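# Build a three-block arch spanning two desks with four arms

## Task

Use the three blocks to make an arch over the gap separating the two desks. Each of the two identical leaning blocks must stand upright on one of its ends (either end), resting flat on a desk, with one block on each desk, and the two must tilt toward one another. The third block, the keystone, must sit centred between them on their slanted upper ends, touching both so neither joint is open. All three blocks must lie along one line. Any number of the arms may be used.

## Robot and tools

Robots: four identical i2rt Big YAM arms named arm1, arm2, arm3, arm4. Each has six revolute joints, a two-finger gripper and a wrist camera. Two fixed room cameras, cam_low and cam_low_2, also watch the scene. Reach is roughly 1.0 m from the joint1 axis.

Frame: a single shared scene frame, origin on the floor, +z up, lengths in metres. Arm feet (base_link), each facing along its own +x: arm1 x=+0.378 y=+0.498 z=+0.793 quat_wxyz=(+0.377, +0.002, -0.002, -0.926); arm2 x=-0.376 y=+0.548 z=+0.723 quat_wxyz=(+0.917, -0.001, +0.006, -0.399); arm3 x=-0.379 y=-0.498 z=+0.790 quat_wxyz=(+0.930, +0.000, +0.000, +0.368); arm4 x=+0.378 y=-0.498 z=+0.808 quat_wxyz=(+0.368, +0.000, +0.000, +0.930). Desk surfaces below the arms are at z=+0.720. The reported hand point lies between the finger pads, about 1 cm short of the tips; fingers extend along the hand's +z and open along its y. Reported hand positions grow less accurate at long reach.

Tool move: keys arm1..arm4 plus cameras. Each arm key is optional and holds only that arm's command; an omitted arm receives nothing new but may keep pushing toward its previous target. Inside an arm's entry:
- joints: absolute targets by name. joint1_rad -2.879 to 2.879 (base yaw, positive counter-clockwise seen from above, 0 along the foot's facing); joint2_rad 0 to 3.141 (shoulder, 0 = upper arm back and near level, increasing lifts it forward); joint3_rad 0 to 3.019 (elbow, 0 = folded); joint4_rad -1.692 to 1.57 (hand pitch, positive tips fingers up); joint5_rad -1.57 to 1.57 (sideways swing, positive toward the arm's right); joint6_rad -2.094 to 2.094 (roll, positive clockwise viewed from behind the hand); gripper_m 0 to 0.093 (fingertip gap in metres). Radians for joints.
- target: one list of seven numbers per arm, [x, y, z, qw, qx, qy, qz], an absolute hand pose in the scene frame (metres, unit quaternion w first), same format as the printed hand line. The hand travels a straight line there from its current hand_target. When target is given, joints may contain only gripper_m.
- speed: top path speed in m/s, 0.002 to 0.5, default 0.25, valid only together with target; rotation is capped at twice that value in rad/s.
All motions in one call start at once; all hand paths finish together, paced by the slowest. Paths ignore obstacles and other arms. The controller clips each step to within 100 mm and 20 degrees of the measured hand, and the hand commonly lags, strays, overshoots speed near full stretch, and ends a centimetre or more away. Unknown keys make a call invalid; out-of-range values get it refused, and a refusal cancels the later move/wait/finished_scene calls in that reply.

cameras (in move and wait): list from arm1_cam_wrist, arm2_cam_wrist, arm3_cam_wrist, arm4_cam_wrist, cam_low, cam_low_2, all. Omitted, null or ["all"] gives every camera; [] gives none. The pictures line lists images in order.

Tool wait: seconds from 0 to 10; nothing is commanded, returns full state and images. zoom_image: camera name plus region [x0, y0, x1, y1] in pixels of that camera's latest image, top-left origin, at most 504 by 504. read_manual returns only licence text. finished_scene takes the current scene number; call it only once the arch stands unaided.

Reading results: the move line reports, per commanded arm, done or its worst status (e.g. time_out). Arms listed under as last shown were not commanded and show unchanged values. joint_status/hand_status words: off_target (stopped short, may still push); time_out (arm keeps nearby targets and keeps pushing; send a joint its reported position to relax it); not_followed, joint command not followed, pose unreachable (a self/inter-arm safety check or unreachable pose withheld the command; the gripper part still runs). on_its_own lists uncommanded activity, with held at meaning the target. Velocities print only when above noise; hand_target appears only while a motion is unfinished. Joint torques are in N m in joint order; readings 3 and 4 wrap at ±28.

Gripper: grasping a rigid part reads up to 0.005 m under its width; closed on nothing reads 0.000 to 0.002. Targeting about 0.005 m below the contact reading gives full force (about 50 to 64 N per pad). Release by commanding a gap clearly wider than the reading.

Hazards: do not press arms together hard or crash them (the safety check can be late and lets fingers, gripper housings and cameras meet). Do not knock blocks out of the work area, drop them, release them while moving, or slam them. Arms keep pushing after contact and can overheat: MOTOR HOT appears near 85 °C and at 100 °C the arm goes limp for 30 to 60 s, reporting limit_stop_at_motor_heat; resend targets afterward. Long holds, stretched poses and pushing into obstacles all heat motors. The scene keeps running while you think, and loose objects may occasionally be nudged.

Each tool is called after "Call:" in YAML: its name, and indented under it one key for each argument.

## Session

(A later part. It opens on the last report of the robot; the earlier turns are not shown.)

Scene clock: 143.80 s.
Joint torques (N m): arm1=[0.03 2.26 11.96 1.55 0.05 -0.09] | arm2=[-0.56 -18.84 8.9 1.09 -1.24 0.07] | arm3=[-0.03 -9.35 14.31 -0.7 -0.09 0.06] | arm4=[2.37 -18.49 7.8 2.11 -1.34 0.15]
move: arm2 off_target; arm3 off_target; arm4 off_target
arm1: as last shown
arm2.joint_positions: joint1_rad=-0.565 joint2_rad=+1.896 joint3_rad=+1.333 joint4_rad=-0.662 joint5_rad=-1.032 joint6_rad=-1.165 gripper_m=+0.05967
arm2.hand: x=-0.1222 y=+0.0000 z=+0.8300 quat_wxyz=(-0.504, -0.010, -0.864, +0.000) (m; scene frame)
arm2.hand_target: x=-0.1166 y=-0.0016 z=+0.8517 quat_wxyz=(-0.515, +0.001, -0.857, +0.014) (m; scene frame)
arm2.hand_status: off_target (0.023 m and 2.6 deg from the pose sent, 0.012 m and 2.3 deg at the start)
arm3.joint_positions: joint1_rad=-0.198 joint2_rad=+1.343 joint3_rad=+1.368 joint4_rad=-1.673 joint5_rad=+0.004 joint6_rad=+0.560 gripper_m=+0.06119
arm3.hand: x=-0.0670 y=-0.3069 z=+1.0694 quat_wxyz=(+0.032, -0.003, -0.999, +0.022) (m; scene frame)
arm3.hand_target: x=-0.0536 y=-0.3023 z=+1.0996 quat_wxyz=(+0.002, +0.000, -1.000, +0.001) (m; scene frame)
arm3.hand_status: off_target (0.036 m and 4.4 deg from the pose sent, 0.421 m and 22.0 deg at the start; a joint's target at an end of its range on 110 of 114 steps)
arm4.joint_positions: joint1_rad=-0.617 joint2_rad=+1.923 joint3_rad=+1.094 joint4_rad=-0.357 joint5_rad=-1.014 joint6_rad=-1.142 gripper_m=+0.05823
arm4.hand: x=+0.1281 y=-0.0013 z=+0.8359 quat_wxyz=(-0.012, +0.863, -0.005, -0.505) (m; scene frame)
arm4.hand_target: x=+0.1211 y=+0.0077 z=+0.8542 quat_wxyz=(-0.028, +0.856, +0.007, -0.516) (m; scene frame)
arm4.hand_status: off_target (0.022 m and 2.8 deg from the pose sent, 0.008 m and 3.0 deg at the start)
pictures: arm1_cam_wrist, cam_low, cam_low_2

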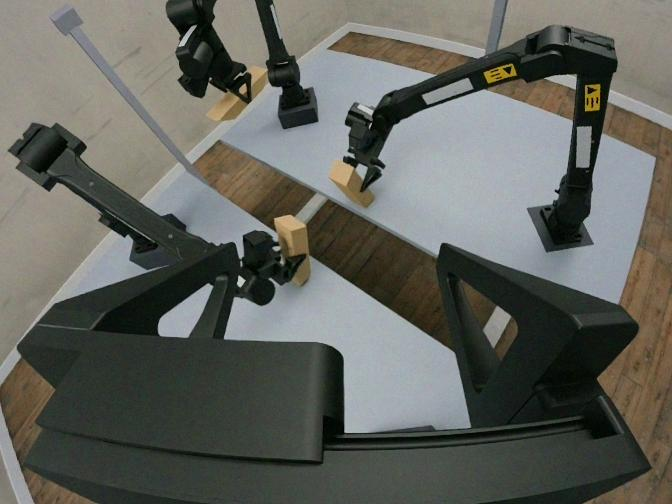

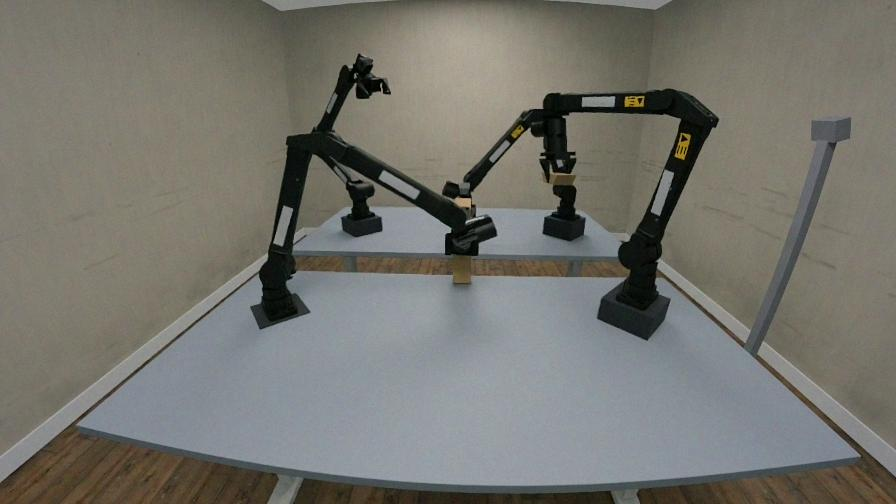

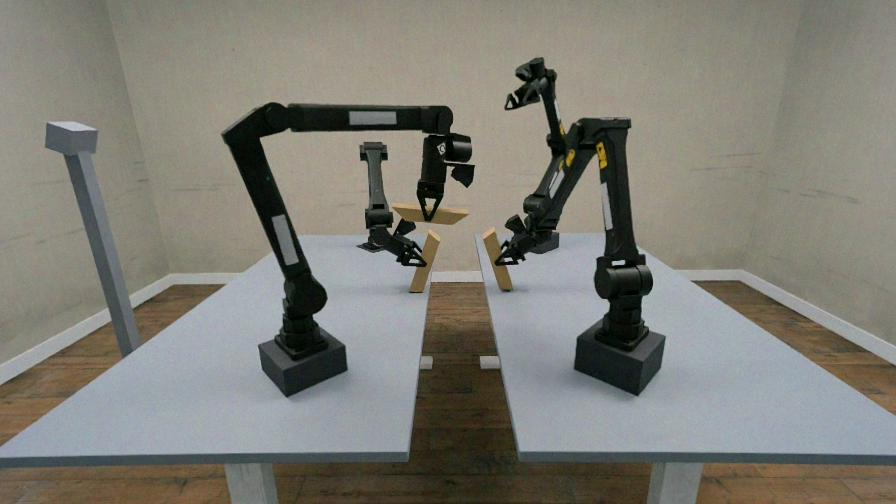

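Call:
move:
  arm2: {"target":[-0.1155,-0.003,0.836,0.5156,-0.0013,0.857,-0.0143],"speed":0.04}
  arm4: {"target":[0.120,0.009,0.836,0.0282,-0.8565,-0.0071,0.5165],"speed":0.04}
  arm3: {"target":[0.015,-0.25,1.06,0.032,0,0.999,0.022],"speed":0.1}
  cameras: ["cam_low","cam_low_2","arm1_cam_wrist"]

Call:
zoom_image:
  camera: "cam_low_2"
  region: [370, 140, 560, 320]

Call:
zoom_image:
  camera: "arm1_cam_wrist"
  region: [200, 100, 400, 300]

Call:
zoom_image:
  camera: "cam_low"
  region: [400, 160, 600, 300]

Scene clock: 149.17 s.
Joint torques (N m): arm1=[0.03 2.2 11.92 1.5 0.04 -0.09] | arm2=[-0.38 -17.08 8.75 1.22 -1.23 0.06] | arm3=[1.38 -11.52 14.52 0.1 -0.11 0.21] | arm4=[2.49 -17.85 7.5 2.18 -1.28 0.15]
move: arm2 done; arm3 off_target; arm4 off_target
arm1: as last shown
arm2.joint_positions: joint1_rad=-0.565 joint2_rad=+1.897 joint3_rad=+1.323 joint4_rad=-0.625 joint5_rad=-1.032 joint6_rad=-1.157 gripper_m=+0.05967
arm2.hand: x=-0.1219 y=-0.0020 z=+0.8282 quat_wxyz=(-0.506, -0.007, -0.863, +0.009) (m; scene frame)
arm2.hand_target: x=-0.1156 y=-0.0029 z=+0.8361 quat_wxyz=(-0.515, +0.002, -0.857, +0.014) (m; scene frame)
arm2.hand_status: done (0.010 m and 1.7 deg from the pose sent, 0.009 m and 2.6 deg at the start)
arm3.joint_positions: joint1_rad=-0.198 joint2_rad=+1.503 joint3_rad=+1.422 joint4_rad=-1.506 joint5_rad=+0.003 joint6_rad=+0.560 gripper_m=+0.06119
arm3.hand: x=-0.0031 y=-0.2670 z=+1.0262 quat_wxyz=(+0.007, -0.003, -1.000, +0.005) (m; scene frame)
arm3.hand_target: x=+0.0129 y=-0.2516 z=+1.0602 quat_wxyz=(-0.033, +0.000, -0.999, -0.022) (m; scene frame)
arm3.hand_status: off_target (0.042 m and 5.4 deg from the pose sent, 0.100 m and 8.9 deg at the start)
arm4.joint_positions: joint1_rad=-0.617 joint2_rad=+1.950 joint3_rad=+1.093 joint4_rad=-0.315 joint5_rad=-1.014 joint6_rad=-1.133 gripper_m=+0.05823
arm4.hand: x=+0.1275 y=+0.0016 z=+0.8243 quat_wxyz=(-0.015, +0.862, -0.006, -0.506) (m; scene frame)
arm4.hand_target: x=+0.1201 y=+0.0088 z=+0.8363 quat_wxyz=(-0.027, +0.856, +0.005, -0.516) (m; scene frame)
arm4.hand_status: off_target (0.016 m and 2.5 deg from the pose sent, 0.013 m and 2.8 deg at the start)
pictures: arm1_cam_wrist, cam_low, cam_low_2

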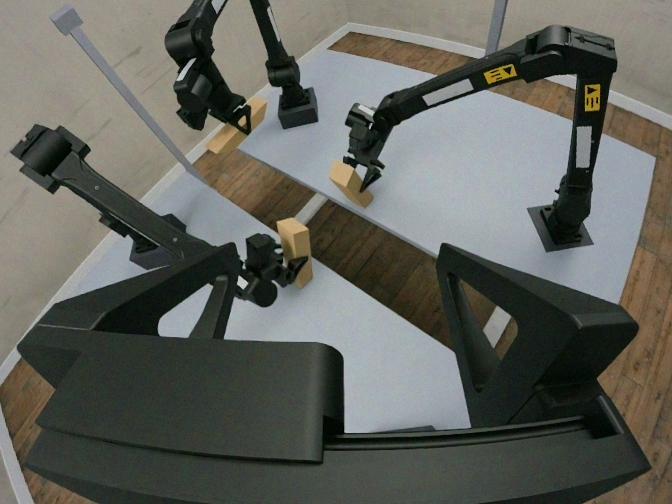

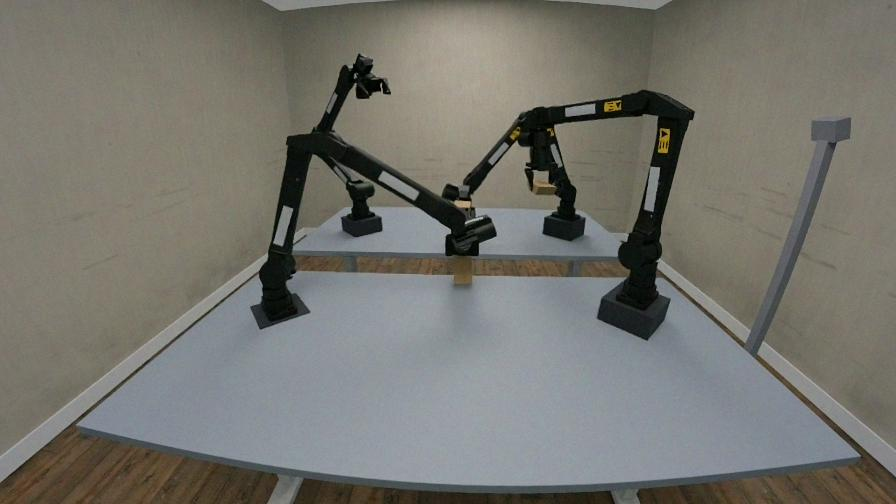

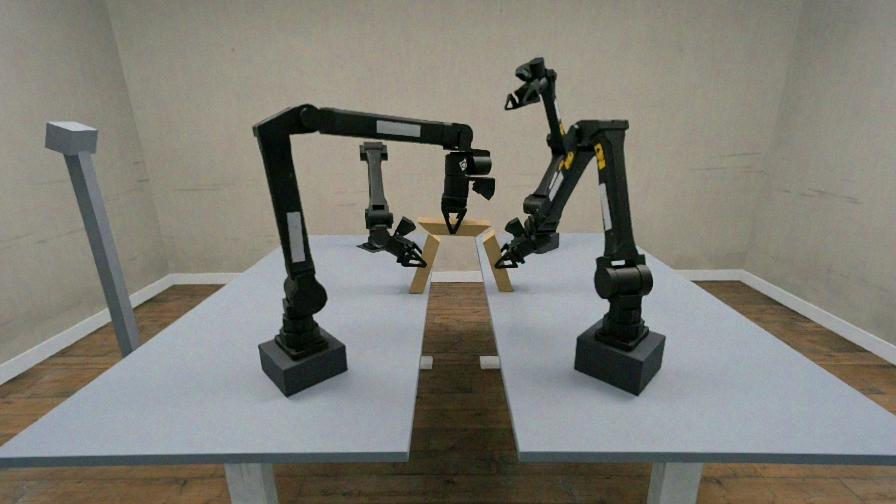

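Scaled by 2.653 from the camera's 896x504 image, which has a finer 1280x720 frame.

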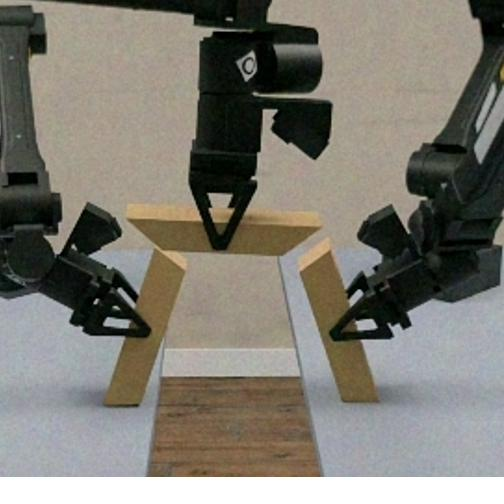

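Scaled by 2.520 from the camera's 672x504 image, which has a finer 960x720 frame.

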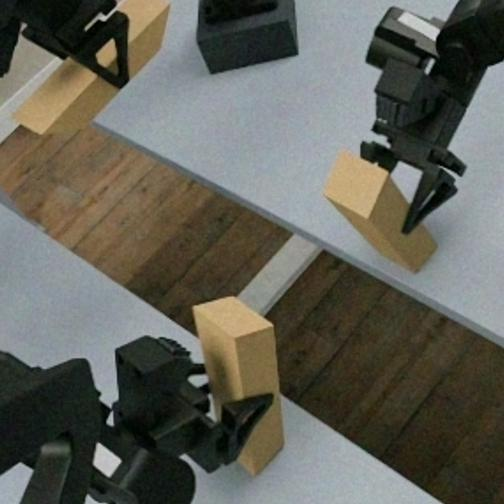

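Scaled by 2.520 from the camera's 896x504 image, which has a finer 1280x720 frame.

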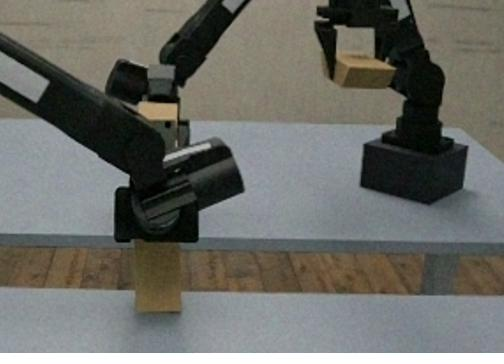

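Call:
zoom_image:
  camera: "cam_low_2"
  region: [400, 215, 520, 305]

Scaled by 4.200 from the camera's 896x504 image, which has a finer 1280x720 frame.

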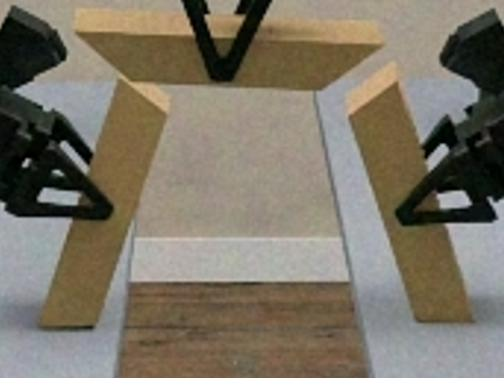

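Call:
move:
  arm2: {"target":[-0.1075,-0.004,0.860,0.5156,-0.0013,0.857,-0.0143],"speed":0.06}
  arm4: {"target":[0.102,0.009,0.858,0.0282,-0.8565,-0.0071,0.5165],"speed":0.06}
  arm3: {"target":[0.014,-0.25,1.07,0.032,0,0.999,0.0],"speed":0.1}
  cameras: []

Call:
move:
  arm2: {"target":[-0.1075,-0.003,0.836,0.5156,-0.0013,0.857,-0.0143],"speed":0.04}
  arm4: {"target":[0.102,0.009,0.836,0.0282,-0.8565,-0.0071,0.5165],"speed":0.04}
  cameras: ["cam_low","cam_low_2","arm1_cam_wrist"]

Call:
zoom_image:
  camera: "cam_low_2"
  region: [400, 215, 520, 305]

Call:
zoom_image:
  camera: "cam_low"
  region: [420, 180, 500, 300]

Call:
zoom_image:
  camera: "arm1_cam_wrist"
  region: [200, 100, 400, 300]

Scene clock: 154.83 s.
Joint torques (N m): arm1=[0.09 2.32 11.9 1.52 0.04 -0.08] | arm2=[-0.26 -19.49 10.66 0.28 -1.06 0.09] | arm3=[2.08 -11.46 14.52 -0.59 0.23 0.31] | arm4=[2.32 -20.72 8.05 2.15 -0.94 0.15]
move: arm2 off_target; arm3 off_target; arm4 off_target
arm1: as last shown
arm2.joint_positions: joint1_rad=-0.556 joint2_rad=+1.897 joint3_rad=+1.323 joint4_rad=-0.631 joint5_rad=-1.032 joint6_rad=-1.143 gripper_m=+0.05967
arm2.hand: x=-0.1172 y=+0.0012 z=+0.8278 quat_wxyz=(-0.505, -0.011, -0.863, +0.001) (m; scene frame)
arm2.hand_target: x=-0.1076 y=-0.0032 z=+0.8598 quat_wxyz=(-0.516, +0.005, -0.857, +0.016) (m; scene frame)
arm2.hand_status: off_target (0.034 m and 2.5 deg from the pose sent, 0.035 m and 1.7 deg at the start)
arm3.joint_positions: joint1_rad=-0.188 joint2_rad=+1.515 joint3_rad=+1.466 joint4_rad=-1.539 joint5_rad=+0.030 joint6_rad=+0.561 gripper_m=+0.06119
arm3.hand: x=+0.0011 y=-0.2643 z=+1.0379 quat_wxyz=(+0.000, +0.002, -1.000, +0.017) (m; scene frame)
arm3.hand_target: x=+0.0119 y=-0.2511 z=+1.0696 quat_wxyz=(-0.032, +0.001, -0.999, -0.001) (m; scene frame)
arm3.hand_status: off_target (0.037 m and 4.2 deg from the pose sent, 0.050 m and 4.5 deg at the start)
arm4.joint_positions: joint1_rad=-0.581 joint2_rad=+1.950 joint3_rad=+1.093 joint4_rad=-0.312 joint5_rad=-1.006 joint6_rad=-1.088 gripper_m=+0.05823
arm4.hand: x=+0.1102 y=-0.0067 z=+0.8235 quat_wxyz=(+0.003, +0.864, -0.010, -0.504) (m; scene frame)
arm4.hand_target: x=+0.1023 y=+0.0079 z=+0.8579 quat_wxyz=(-0.030, +0.856, +0.010, -0.516) (m; scene frame)
arm4.hand_status: off_target (0.039 m and 4.4 deg from the pose sent, 0.043 m and 2.5 deg at the start)
pictures: none

Scene clock: 156.03 s.
Joint torques (N m): arm1=[0.03 2.26 11.88 1.52 0.05 -0.08] | arm2=[-0.09 -17.38 8.77 1.21 -1.01 0.04] | arm3=[2.08 -11.69 14.32 -0.58 0.25 0.31] | arm4=[2.37 -17.96 7.61 2.29 -0.94 0.15]
move: arm2 off_target; arm4 off_target
arm1: as last shown
arm2.joint_positions: joint1_rad=-0.556 joint2_rad=+1.899 joint3_rad=+1.323 joint4_rad=-0.602 joint5_rad=-1.032 joint6_rad=-1.125 gripper_m=+0.05967
arm2.hand: x=-0.1164 y=-0.0031 z=+0.8284 quat_wxyz=(-0.508, -0.012, -0.861, +0.008) (m; scene frame)
arm2.hand_target: x=-0.1078 y=-0.0028 z=+0.8359 quat_wxyz=(-0.515, -0.002, -0.857, +0.012) (m; scene frame)
arm2.hand_status: off_target (0.012 m and 2.0 deg from the pose sent, 0.013 m and 2.5 deg at the start)
arm3.joint_positions: joint1_rad=-0.188 joint2_rad=+1.515 joint3_rad=+1.466 joint4_rad=-1.539 joint5_rad=+0.030 joint6_rad=+0.563 gripper_m=+0.06119
arm3.hand: x=+0.0011 y=-0.2643 z=+1.0379 quat_wxyz=(+0.000, +0.001, -1.000, +0.017) (m; scene frame)
arm4.joint_positions: joint1_rad=-0.581 joint2_rad=+1.954 joint3_rad=+1.093 joint4_rad=-0.263 joint5_rad=-1.006 joint6_rad=-1.076 gripper_m=+0.05823
arm4.hand: x=+0.1086 y=+0.0000 z=+0.8244 quat_wxyz=(-0.013, +0.861, -0.004, -0.508) (m; scene frame)
arm4.hand_target: x=+0.1022 y=+0.0085 z=+0.8361 quat_wxyz=(-0.026, +0.856, +0.005, -0.516) (m; scene frame)
arm4.hand_status: off_target (0.016 m and 2.4 deg from the pose sent, 0.022 m and 4.4 deg at the start)
pictures: arm1_cam_wrist, cam_low, cam_low_2

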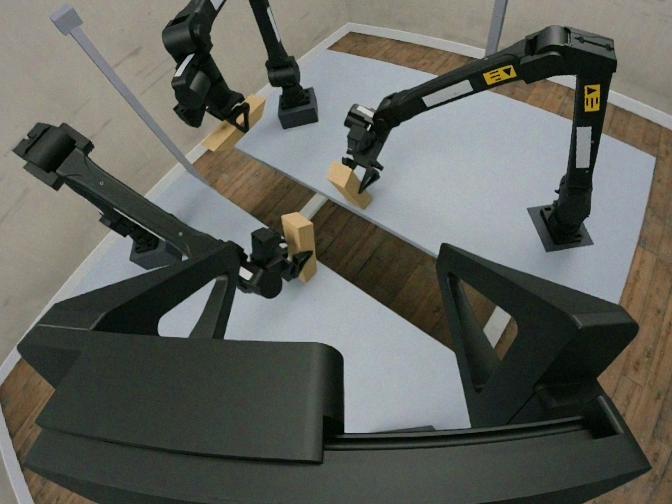

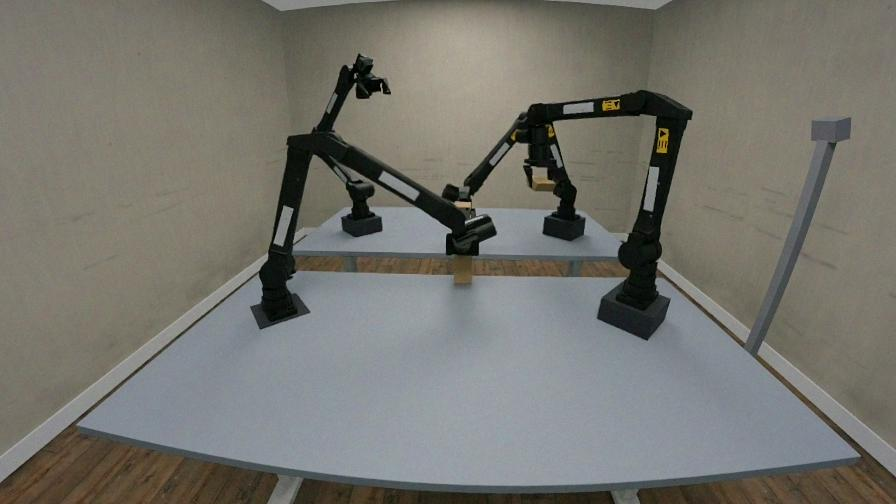

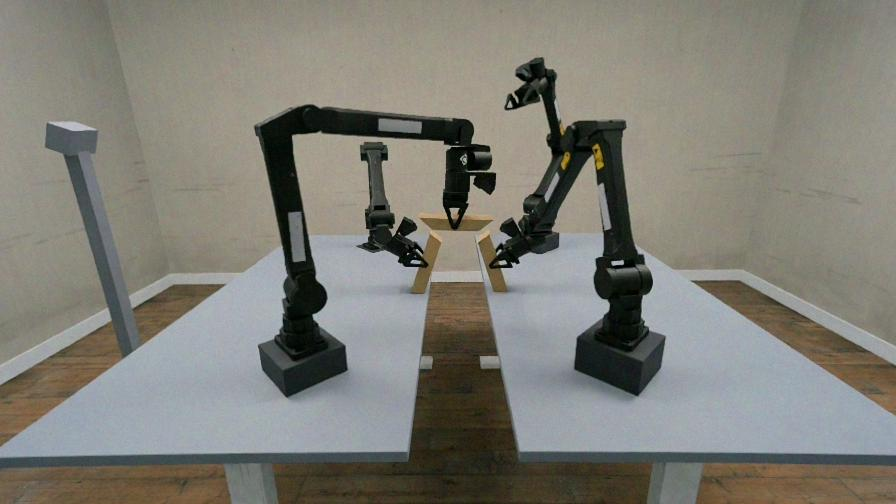

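Scaled by 4.200 from the camera's 896x504 image, which has a finer 1280x720 frame.

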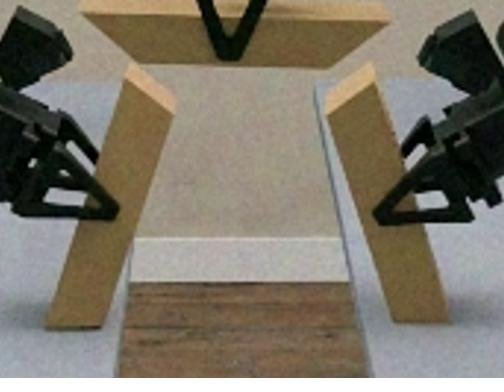

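Scaled by 4.200 from the camera's 896x504 image, which has a finer 1280x720 frame.

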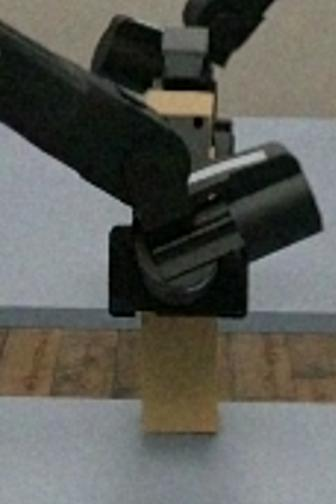

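Scaled by 2.520 from the camera's 672x504 image, which has a finer 960x720 frame.

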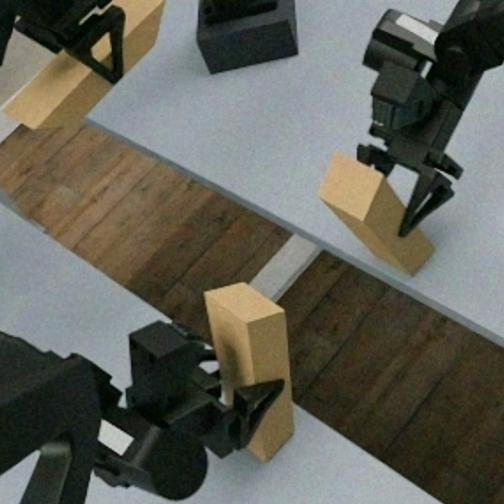

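Call:
move:
  arm3: {"target":[0.022,0.005,1.035,0.032,0,0.999,0.017],"speed":0.12}
  cameras: ["cam_low","cam_low_2","arm1_cam_wrist"]

Call:
zoom_image:
  camera: "cam_low_2"
  region: [400, 190, 520, 310]

Call:
zoom_image:
  camera: "cam_low"
  region: [420, 150, 520, 300]

Call:
zoom_image:
  camera: "arm1_cam_wrist"
  region: [200, 100, 400, 300]

Scene clock: 162.93 s.
Joint torques (N m): arm1=[-0.03 2.32 11.92 1.51 0.05 -0.08] | arm2=[-0.44 -16.91 8.75 1.26 -1.02 0.05] | arm3=[1.73 -19.37 14.54 -0.59 0.12 0.28] | arm4=[2.37 -17.96 7.62 2.26 -0.94 0.15]
Motor temperatures (°C): arm1=[30 25 28 25 23 21 20] | arm2=[30 31 34 22 25 24 24] | arm3=[33 23 44 20 20 20 25] | arm4=[29 30 32 20 23 20 26]
Heat: arm1: hottest joint1_rad 30 °C; arm2: hottest joint3_rad 34 °C; arm3: hottest joint3_rad 44 °C; arm4: hottest joint3_rad 32 °C.
move: arm3 off_target
arm1.joint_positions: joint1_rad=+0.252 joint2_rad=+0.565 joint3_rad=+1.417 joint4_rad=-1.312 joint5_rad=+0.231 joint6_rad=+0.335 gripper_m=+0.09396
arm1.hand: x=+0.2345 y=+0.3433 z=+1.3639 quat_wxyz=(-0.255, -0.816, -0.228, +0.467) (m; scene frame)
arm2.joint_positions: joint1_rad=-0.556 joint2_rad=+1.899 joint3_rad=+1.323 joint4_rad=-0.600 joint5_rad=-1.032 joint6_rad=-1.125 gripper_m=+0.05967
arm2.hand: x=-0.1163 y=-0.0033 z=+0.8285 quat_wxyz=(-0.508, -0.011, -0.861, +0.008) (m; scene frame)
arm3.joint_positions: joint1_rad=+0.148 joint2_rad=+2.020 joint3_rad=+2.054 joint4_rad=-1.616 joint5_rad=+0.030 joint6_rad=+0.891 gripper_m=+0.06119
arm3.hand: x=+0.0152 y=-0.0109 z=+0.9993 quat_wxyz=(-0.008, +0.005, -1.000, +0.014) (m; scene frame)
arm3.hand_target: x=+0.0202 y=+0.0024 z=+1.0350 quat_wxyz=(-0.032, +0.000, -0.999, -0.017) (m; scene frame)
arm3.hand_status: off_target (0.040 m and 4.5 deg from the pose sent, 0.270 m and 5.4 deg at the start)
arm4: as last shown
pictures: arm1_cam_wrist, cam_low, cam_low_2

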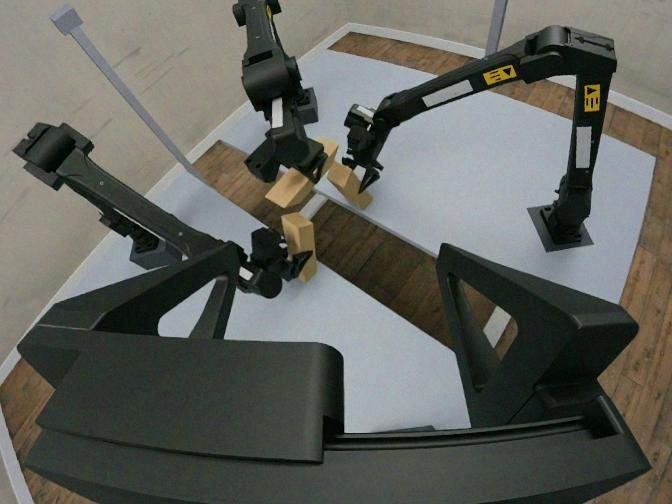

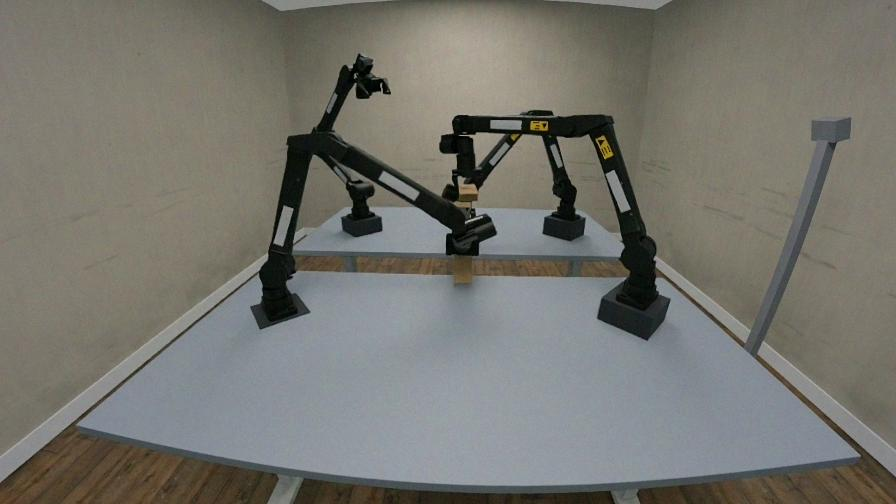

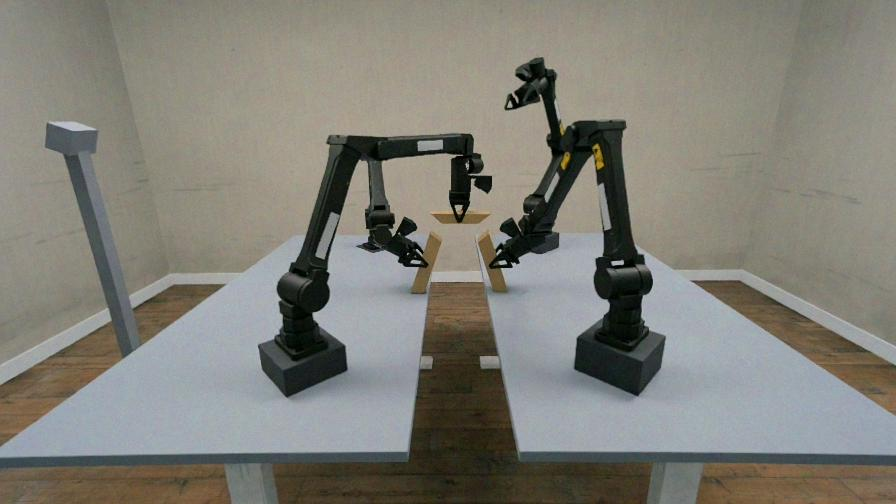

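Scaled by 4.200 from the camera's 896x504 image, which has a finer 1280x720 frame.

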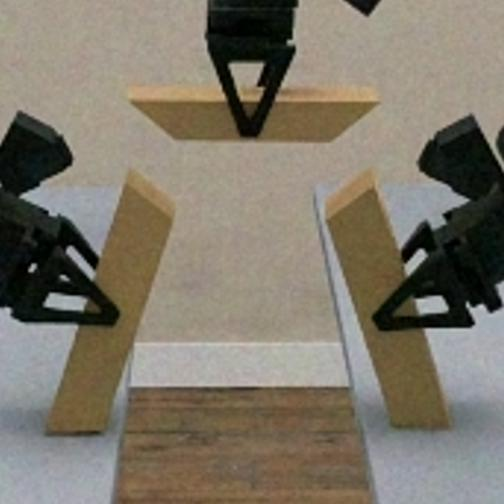

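Scaled by 3.360 from the camera's 896x504 image, which has a finer 1280x720 frame.

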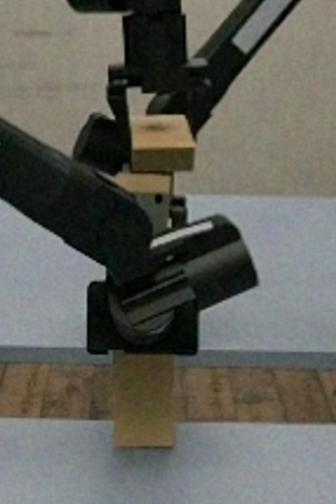

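Scaled by 2.520 from the camera's 672x504 image, which has a finer 960x720 frame.

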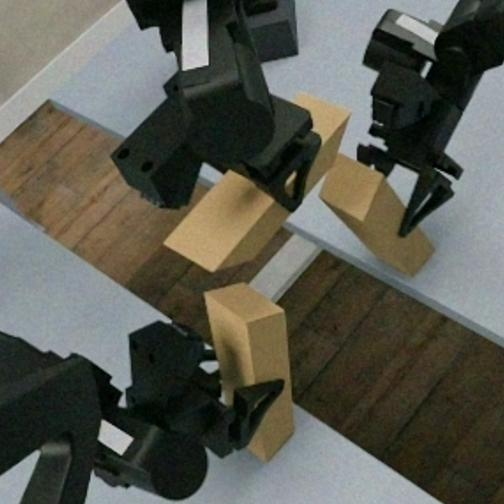

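Call:
move:
  arm3: {"target":[0.020,0.016,0.984,0.024,-0.005,0.999,0.031],"speed":0.06}
  cameras: ["cam_low","cam_low_2","arm1_cam_wrist"]

Call:
zoom_image:
  camera: "cam_low_2"
  region: [400, 190, 520, 310]

Call:
zoom_image:
  camera: "cam_low"
  region: [420, 150, 520, 300]

Call:
zoom_image:
  camera: "arm1_cam_wrist"
  region: [230, 130, 380, 280]

Scene clock: 167.37 s.
Joint torques (N m): arm1=[0.09 2.49 11.93 1.51 0.04 -0.08] | arm2=[-0.38 -17.14 8.73 1.21 -1.01 0.06] | arm3=[1.55 -20.31 8.76 0.27 -0.08 0.28] | arm4=[2.26 -17.9 7.64 2.26 -0.94 0.16]
move: arm3 off_target
arm1, arm2, arm4: as last shown
arm3.joint_positions: joint1_rad=+0.148 joint2_rad=+2.040 joint3_rad=+2.017 joint4_rad=-1.498 joint5_rad=+0.004 joint6_rad=+0.891 gripper_m=+0.06119
arm3.hand: x=+0.0250 y=+0.0087 z=+0.9732 quat_wxyz=(-0.017, +0.005, -1.000, -0.018) (m; scene frame)
arm3.hand_target: x=+0.0200 y=+0.0159 z=+0.9840 quat_wxyz=(-0.024, +0.005, -0.999, -0.031) (m; scene frame)
arm3.hand_status: off_target (0.014 m and 1.7 deg from the pose sent, 0.031 m and 5.5 deg at the start)
pictures: arm1_cam_wrist, cam_low, cam_low_2

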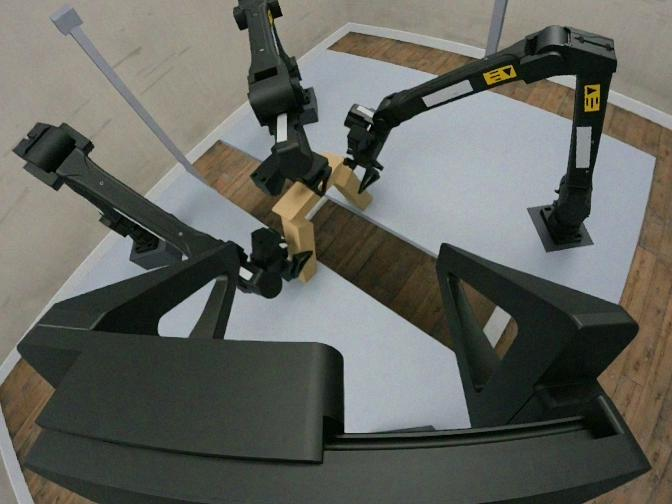

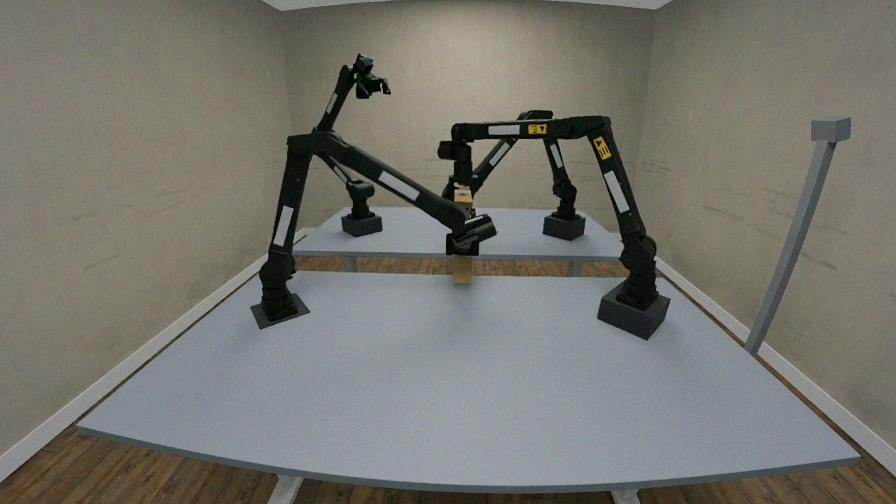

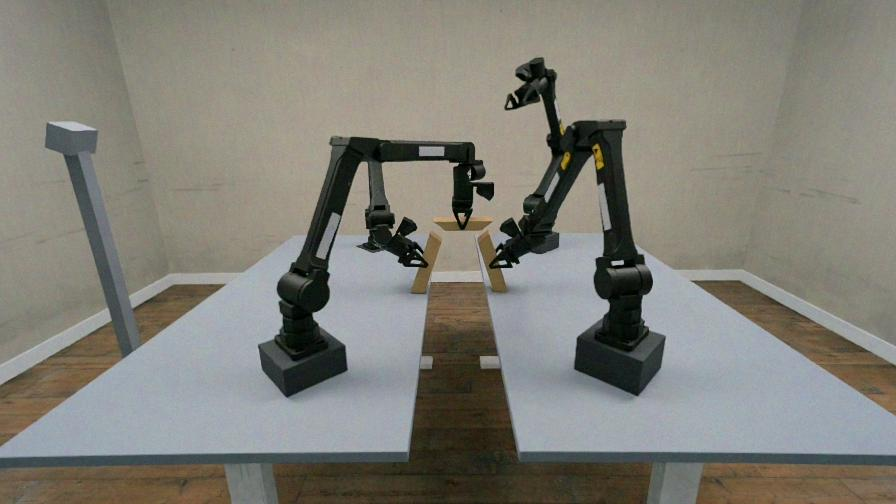

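Scaled by 4.200 from the camera's 896x504 image, which has a finer 1280x720 frame.

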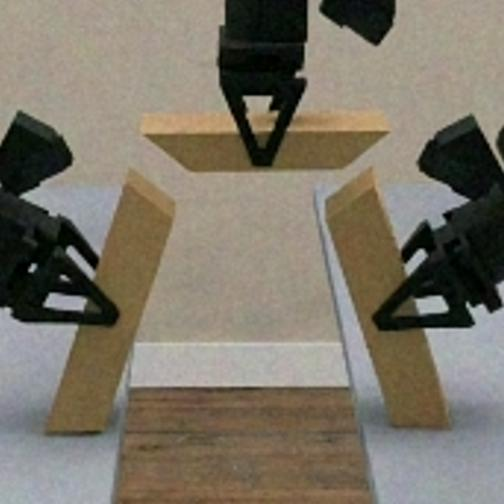

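Scaled by 3.360 from the camera's 896x504 image, which has a finer 1280x720 frame.

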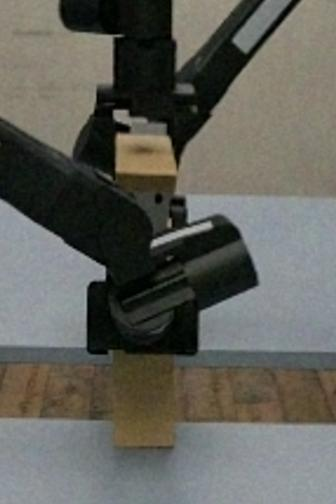

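Scaled by 3.360 from the camera's 672x504 image, which has a finer 960x720 frame.

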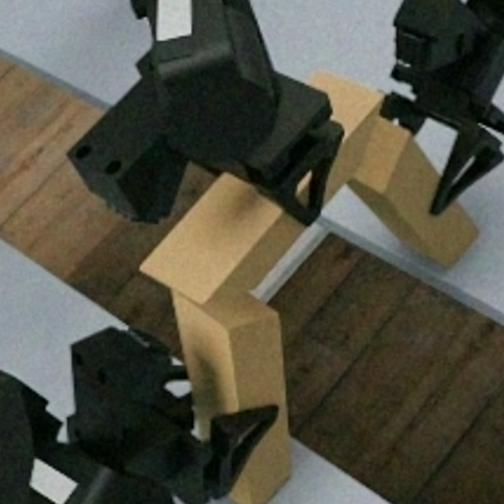

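Call:
move:
  arm3: {"target":[0.008,0.014,0.957,0.012,-0.003,0.9998,0.016],"speed":0.05}
  cameras: ["cam_low","cam_low_2","arm1_cam_wrist"]

Call:
zoom_image:
  camera: "cam_low_2"
  region: [400, 190, 520, 310]

Call:
zoom_image:
  camera: "cam_low"
  region: [420, 150, 520, 300]

Call:
zoom_image:
  camera: "arm1_cam_wrist"
  region: [230, 130, 380, 280]

Scene clock: 171.07 s.
Joint torques (N m): arm1=[0.21 2.37 11.92 1.52 0.04 -0.09] | arm2=[-0.44 -17.14 8.69 1.22 -1.01 0.03] | arm3=[1.9 -19.6 8.49 0.12 -0.06 0.32] | arm4=[2.37 -17.85 7.65 2.29 -0.94 0.15]
move: arm3 off_target
arm1, arm2, arm4: as last shown
arm3.joint_positions: joint1_rad=+0.159 joint2_rad=+2.041 joint3_rad=+1.958 joint4_rad=-1.470 joint5_rad=+0.004 joint6_rad=+0.905 gripper_m=+0.06119
arm3.hand: x=+0.0137 y=+0.0062 z=+0.9499 quat_wxyz=(-0.006, +0.003, -1.000, -0.006) (m; scene frame)
arm3.hand_target: x=+0.0080 y=+0.0137 z=+0.9570 quat_wxyz=(-0.012, +0.003, -1.000, -0.016) (m; scene frame)
arm3.hand_status: off_target (0.012 m and 1.3 deg from the pose sent, 0.024 m and 0.6 deg at the start)
pictures: arm1_cam_wrist, cam_low, cam_low_2

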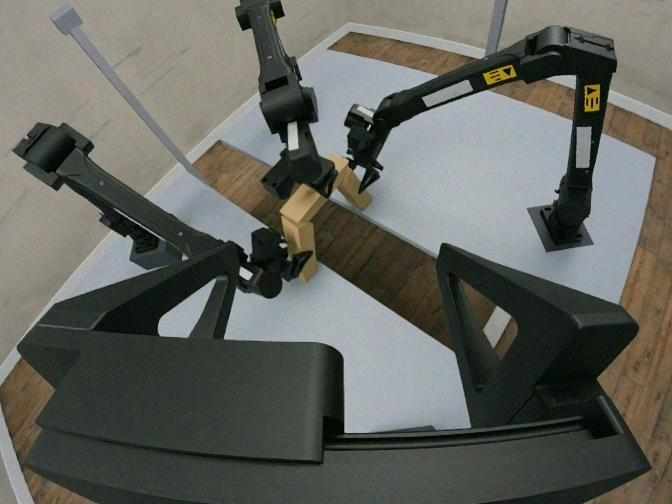

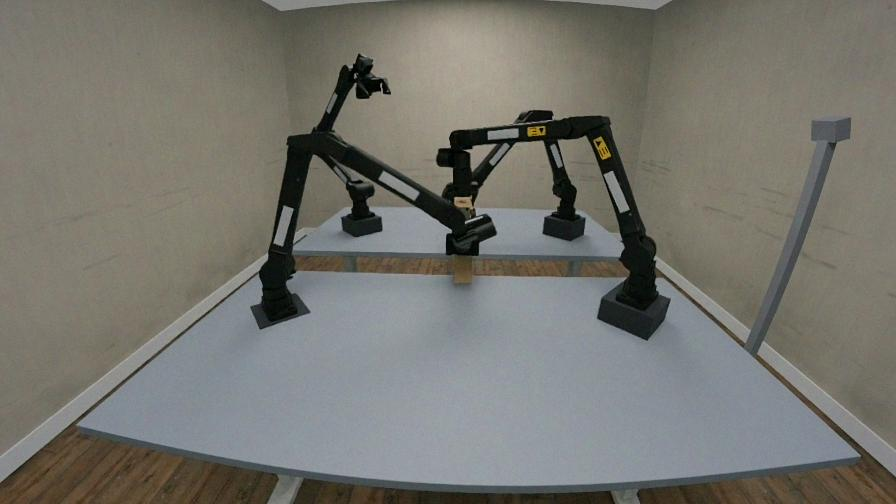

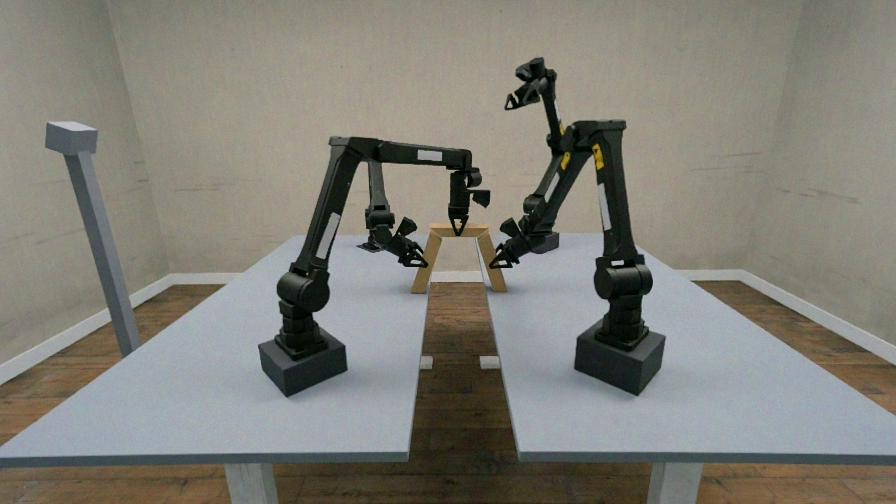

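Scaled by 4.200 from the camera's 896x504 image, which has a finer 1280x720 frame.

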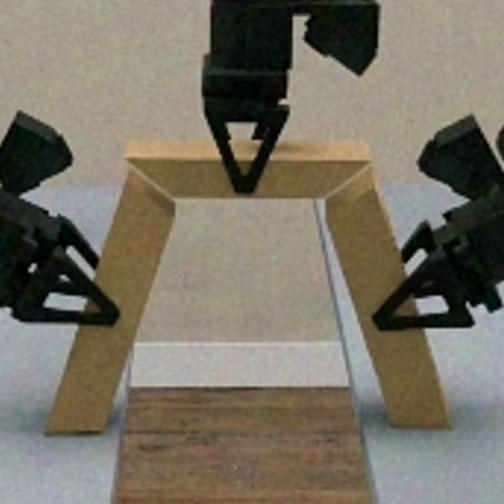

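Scaled by 3.360 from the camera's 896x504 image, which has a finer 1280x720 frame.

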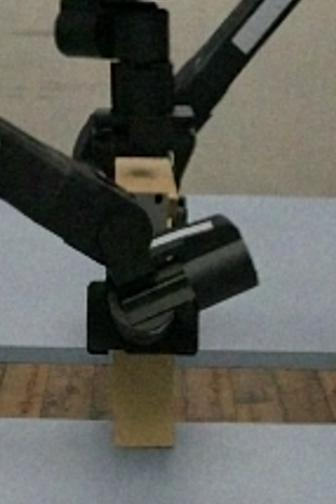

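Scaled by 3.360 from the camera's 672x504 image, which has a finer 960x720 frame.

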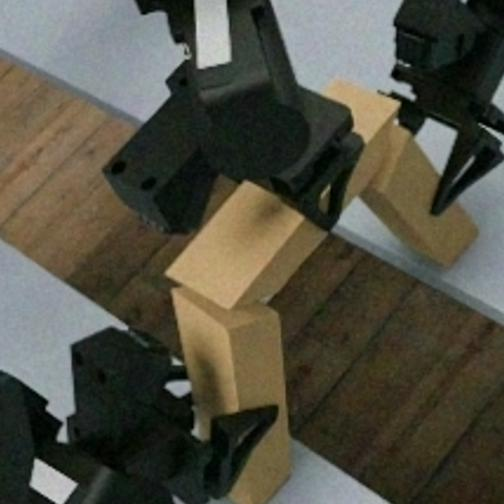

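Call:
move:
  arm3: {"target":[0.008,0.014,0.943,0.012,-0.003,0.9998,0.016],"speed":0.03}
  cameras: ["cam_low","cam_low_2","arm1_cam_wrist"]

Call:
zoom_image:
  camera: "cam_low_2"
  region: [400, 190, 520, 310]

Call:
zoom_image:
  camera: "arm1_cam_wrist"
  region: [230, 130, 380, 280]

Scene clock: 174.10 s.
Joint torques (N m): arm1=[0.03 2.2 11.96 1.52 0.04 -0.08] | arm2=[-0.21 -17.03 8.68 1.26 -1 0.05] | arm3=[2.08 -19.6 8.43 0.13 -0.05 0.27] | arm4=[2.32 -17.85 7.61 2.26 -0.94 0.15]
move: arm3 off_target
Joint velocities: arm1=[-0.044 -0.005 -0.007 0.002 0.022 -0.037 0] | arm2=[within noise] | arm3=[within noise] | arm4=[within noise]
arm1, arm2, arm4: as last shown
arm3.joint_positions: joint1_rad=+0.159 joint2_rad=+2.043 joint3_rad=+1.927 joint4_rad=-1.435 joint5_rad=+0.004 joint6_rad=+0.905 gripper_m=+0.06119
arm3.hand: x=+0.0137 y=+0.0062 z=+0.9368 quat_wxyz=(-0.007, +0.003, -1.000, -0.007) (m; scene frame)
arm3.hand_target: x=+0.0081 y=+0.0139 z=+0.9430 quat_wxyz=(-0.012, +0.003, -1.000, -0.016) (m; scene frame)
arm3.hand_status: off_target (0.011 m and 1.2 deg from the pose sent, 0.012 m and 1.3 deg at the start)
pictures: arm1_cam_wrist, cam_low, cam_low_2

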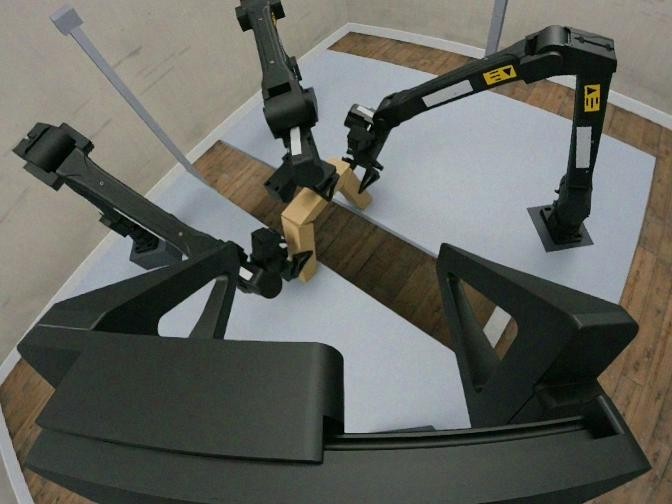

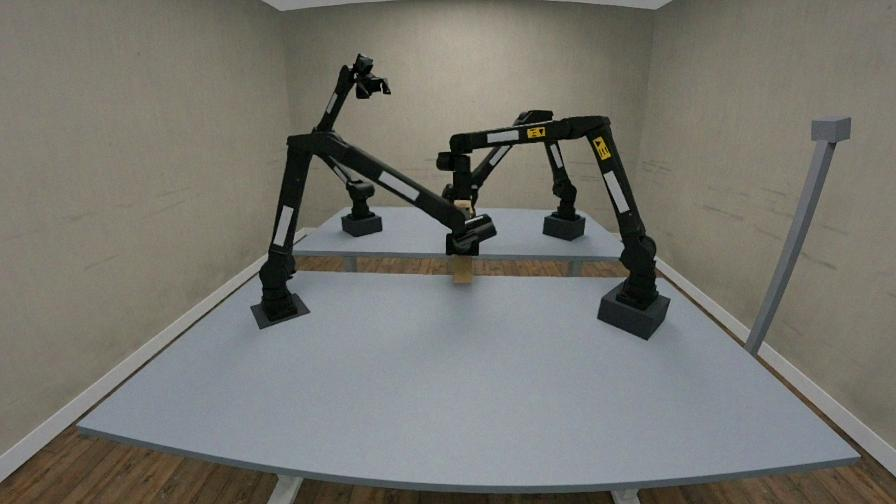

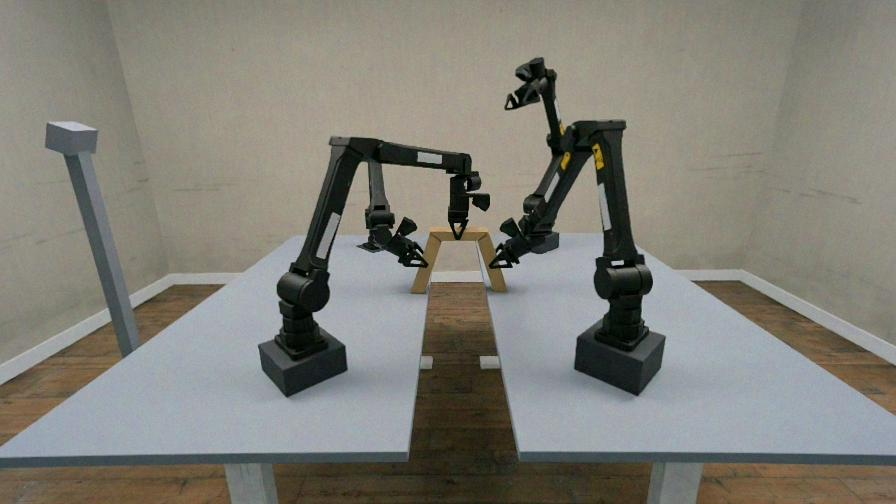

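Scaled by 4.200 from the camera's 896x504 image, which has a finer 1280x720 frame.

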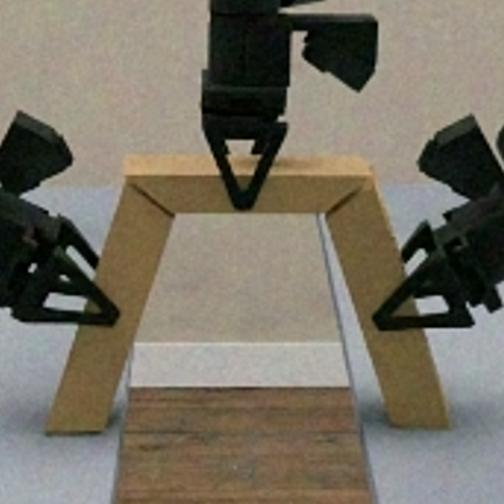

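Scaled by 3.360 from the camera's 672x504 image, which has a finer 960x720 frame.

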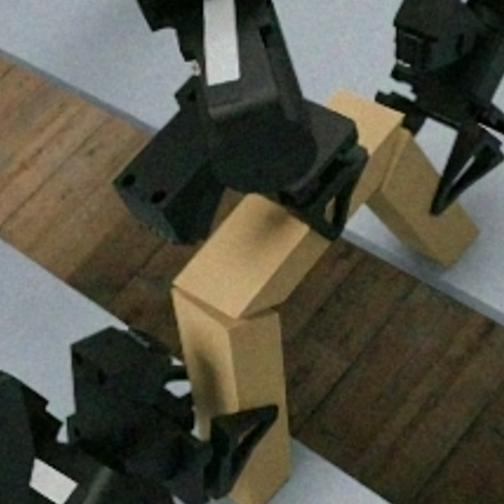

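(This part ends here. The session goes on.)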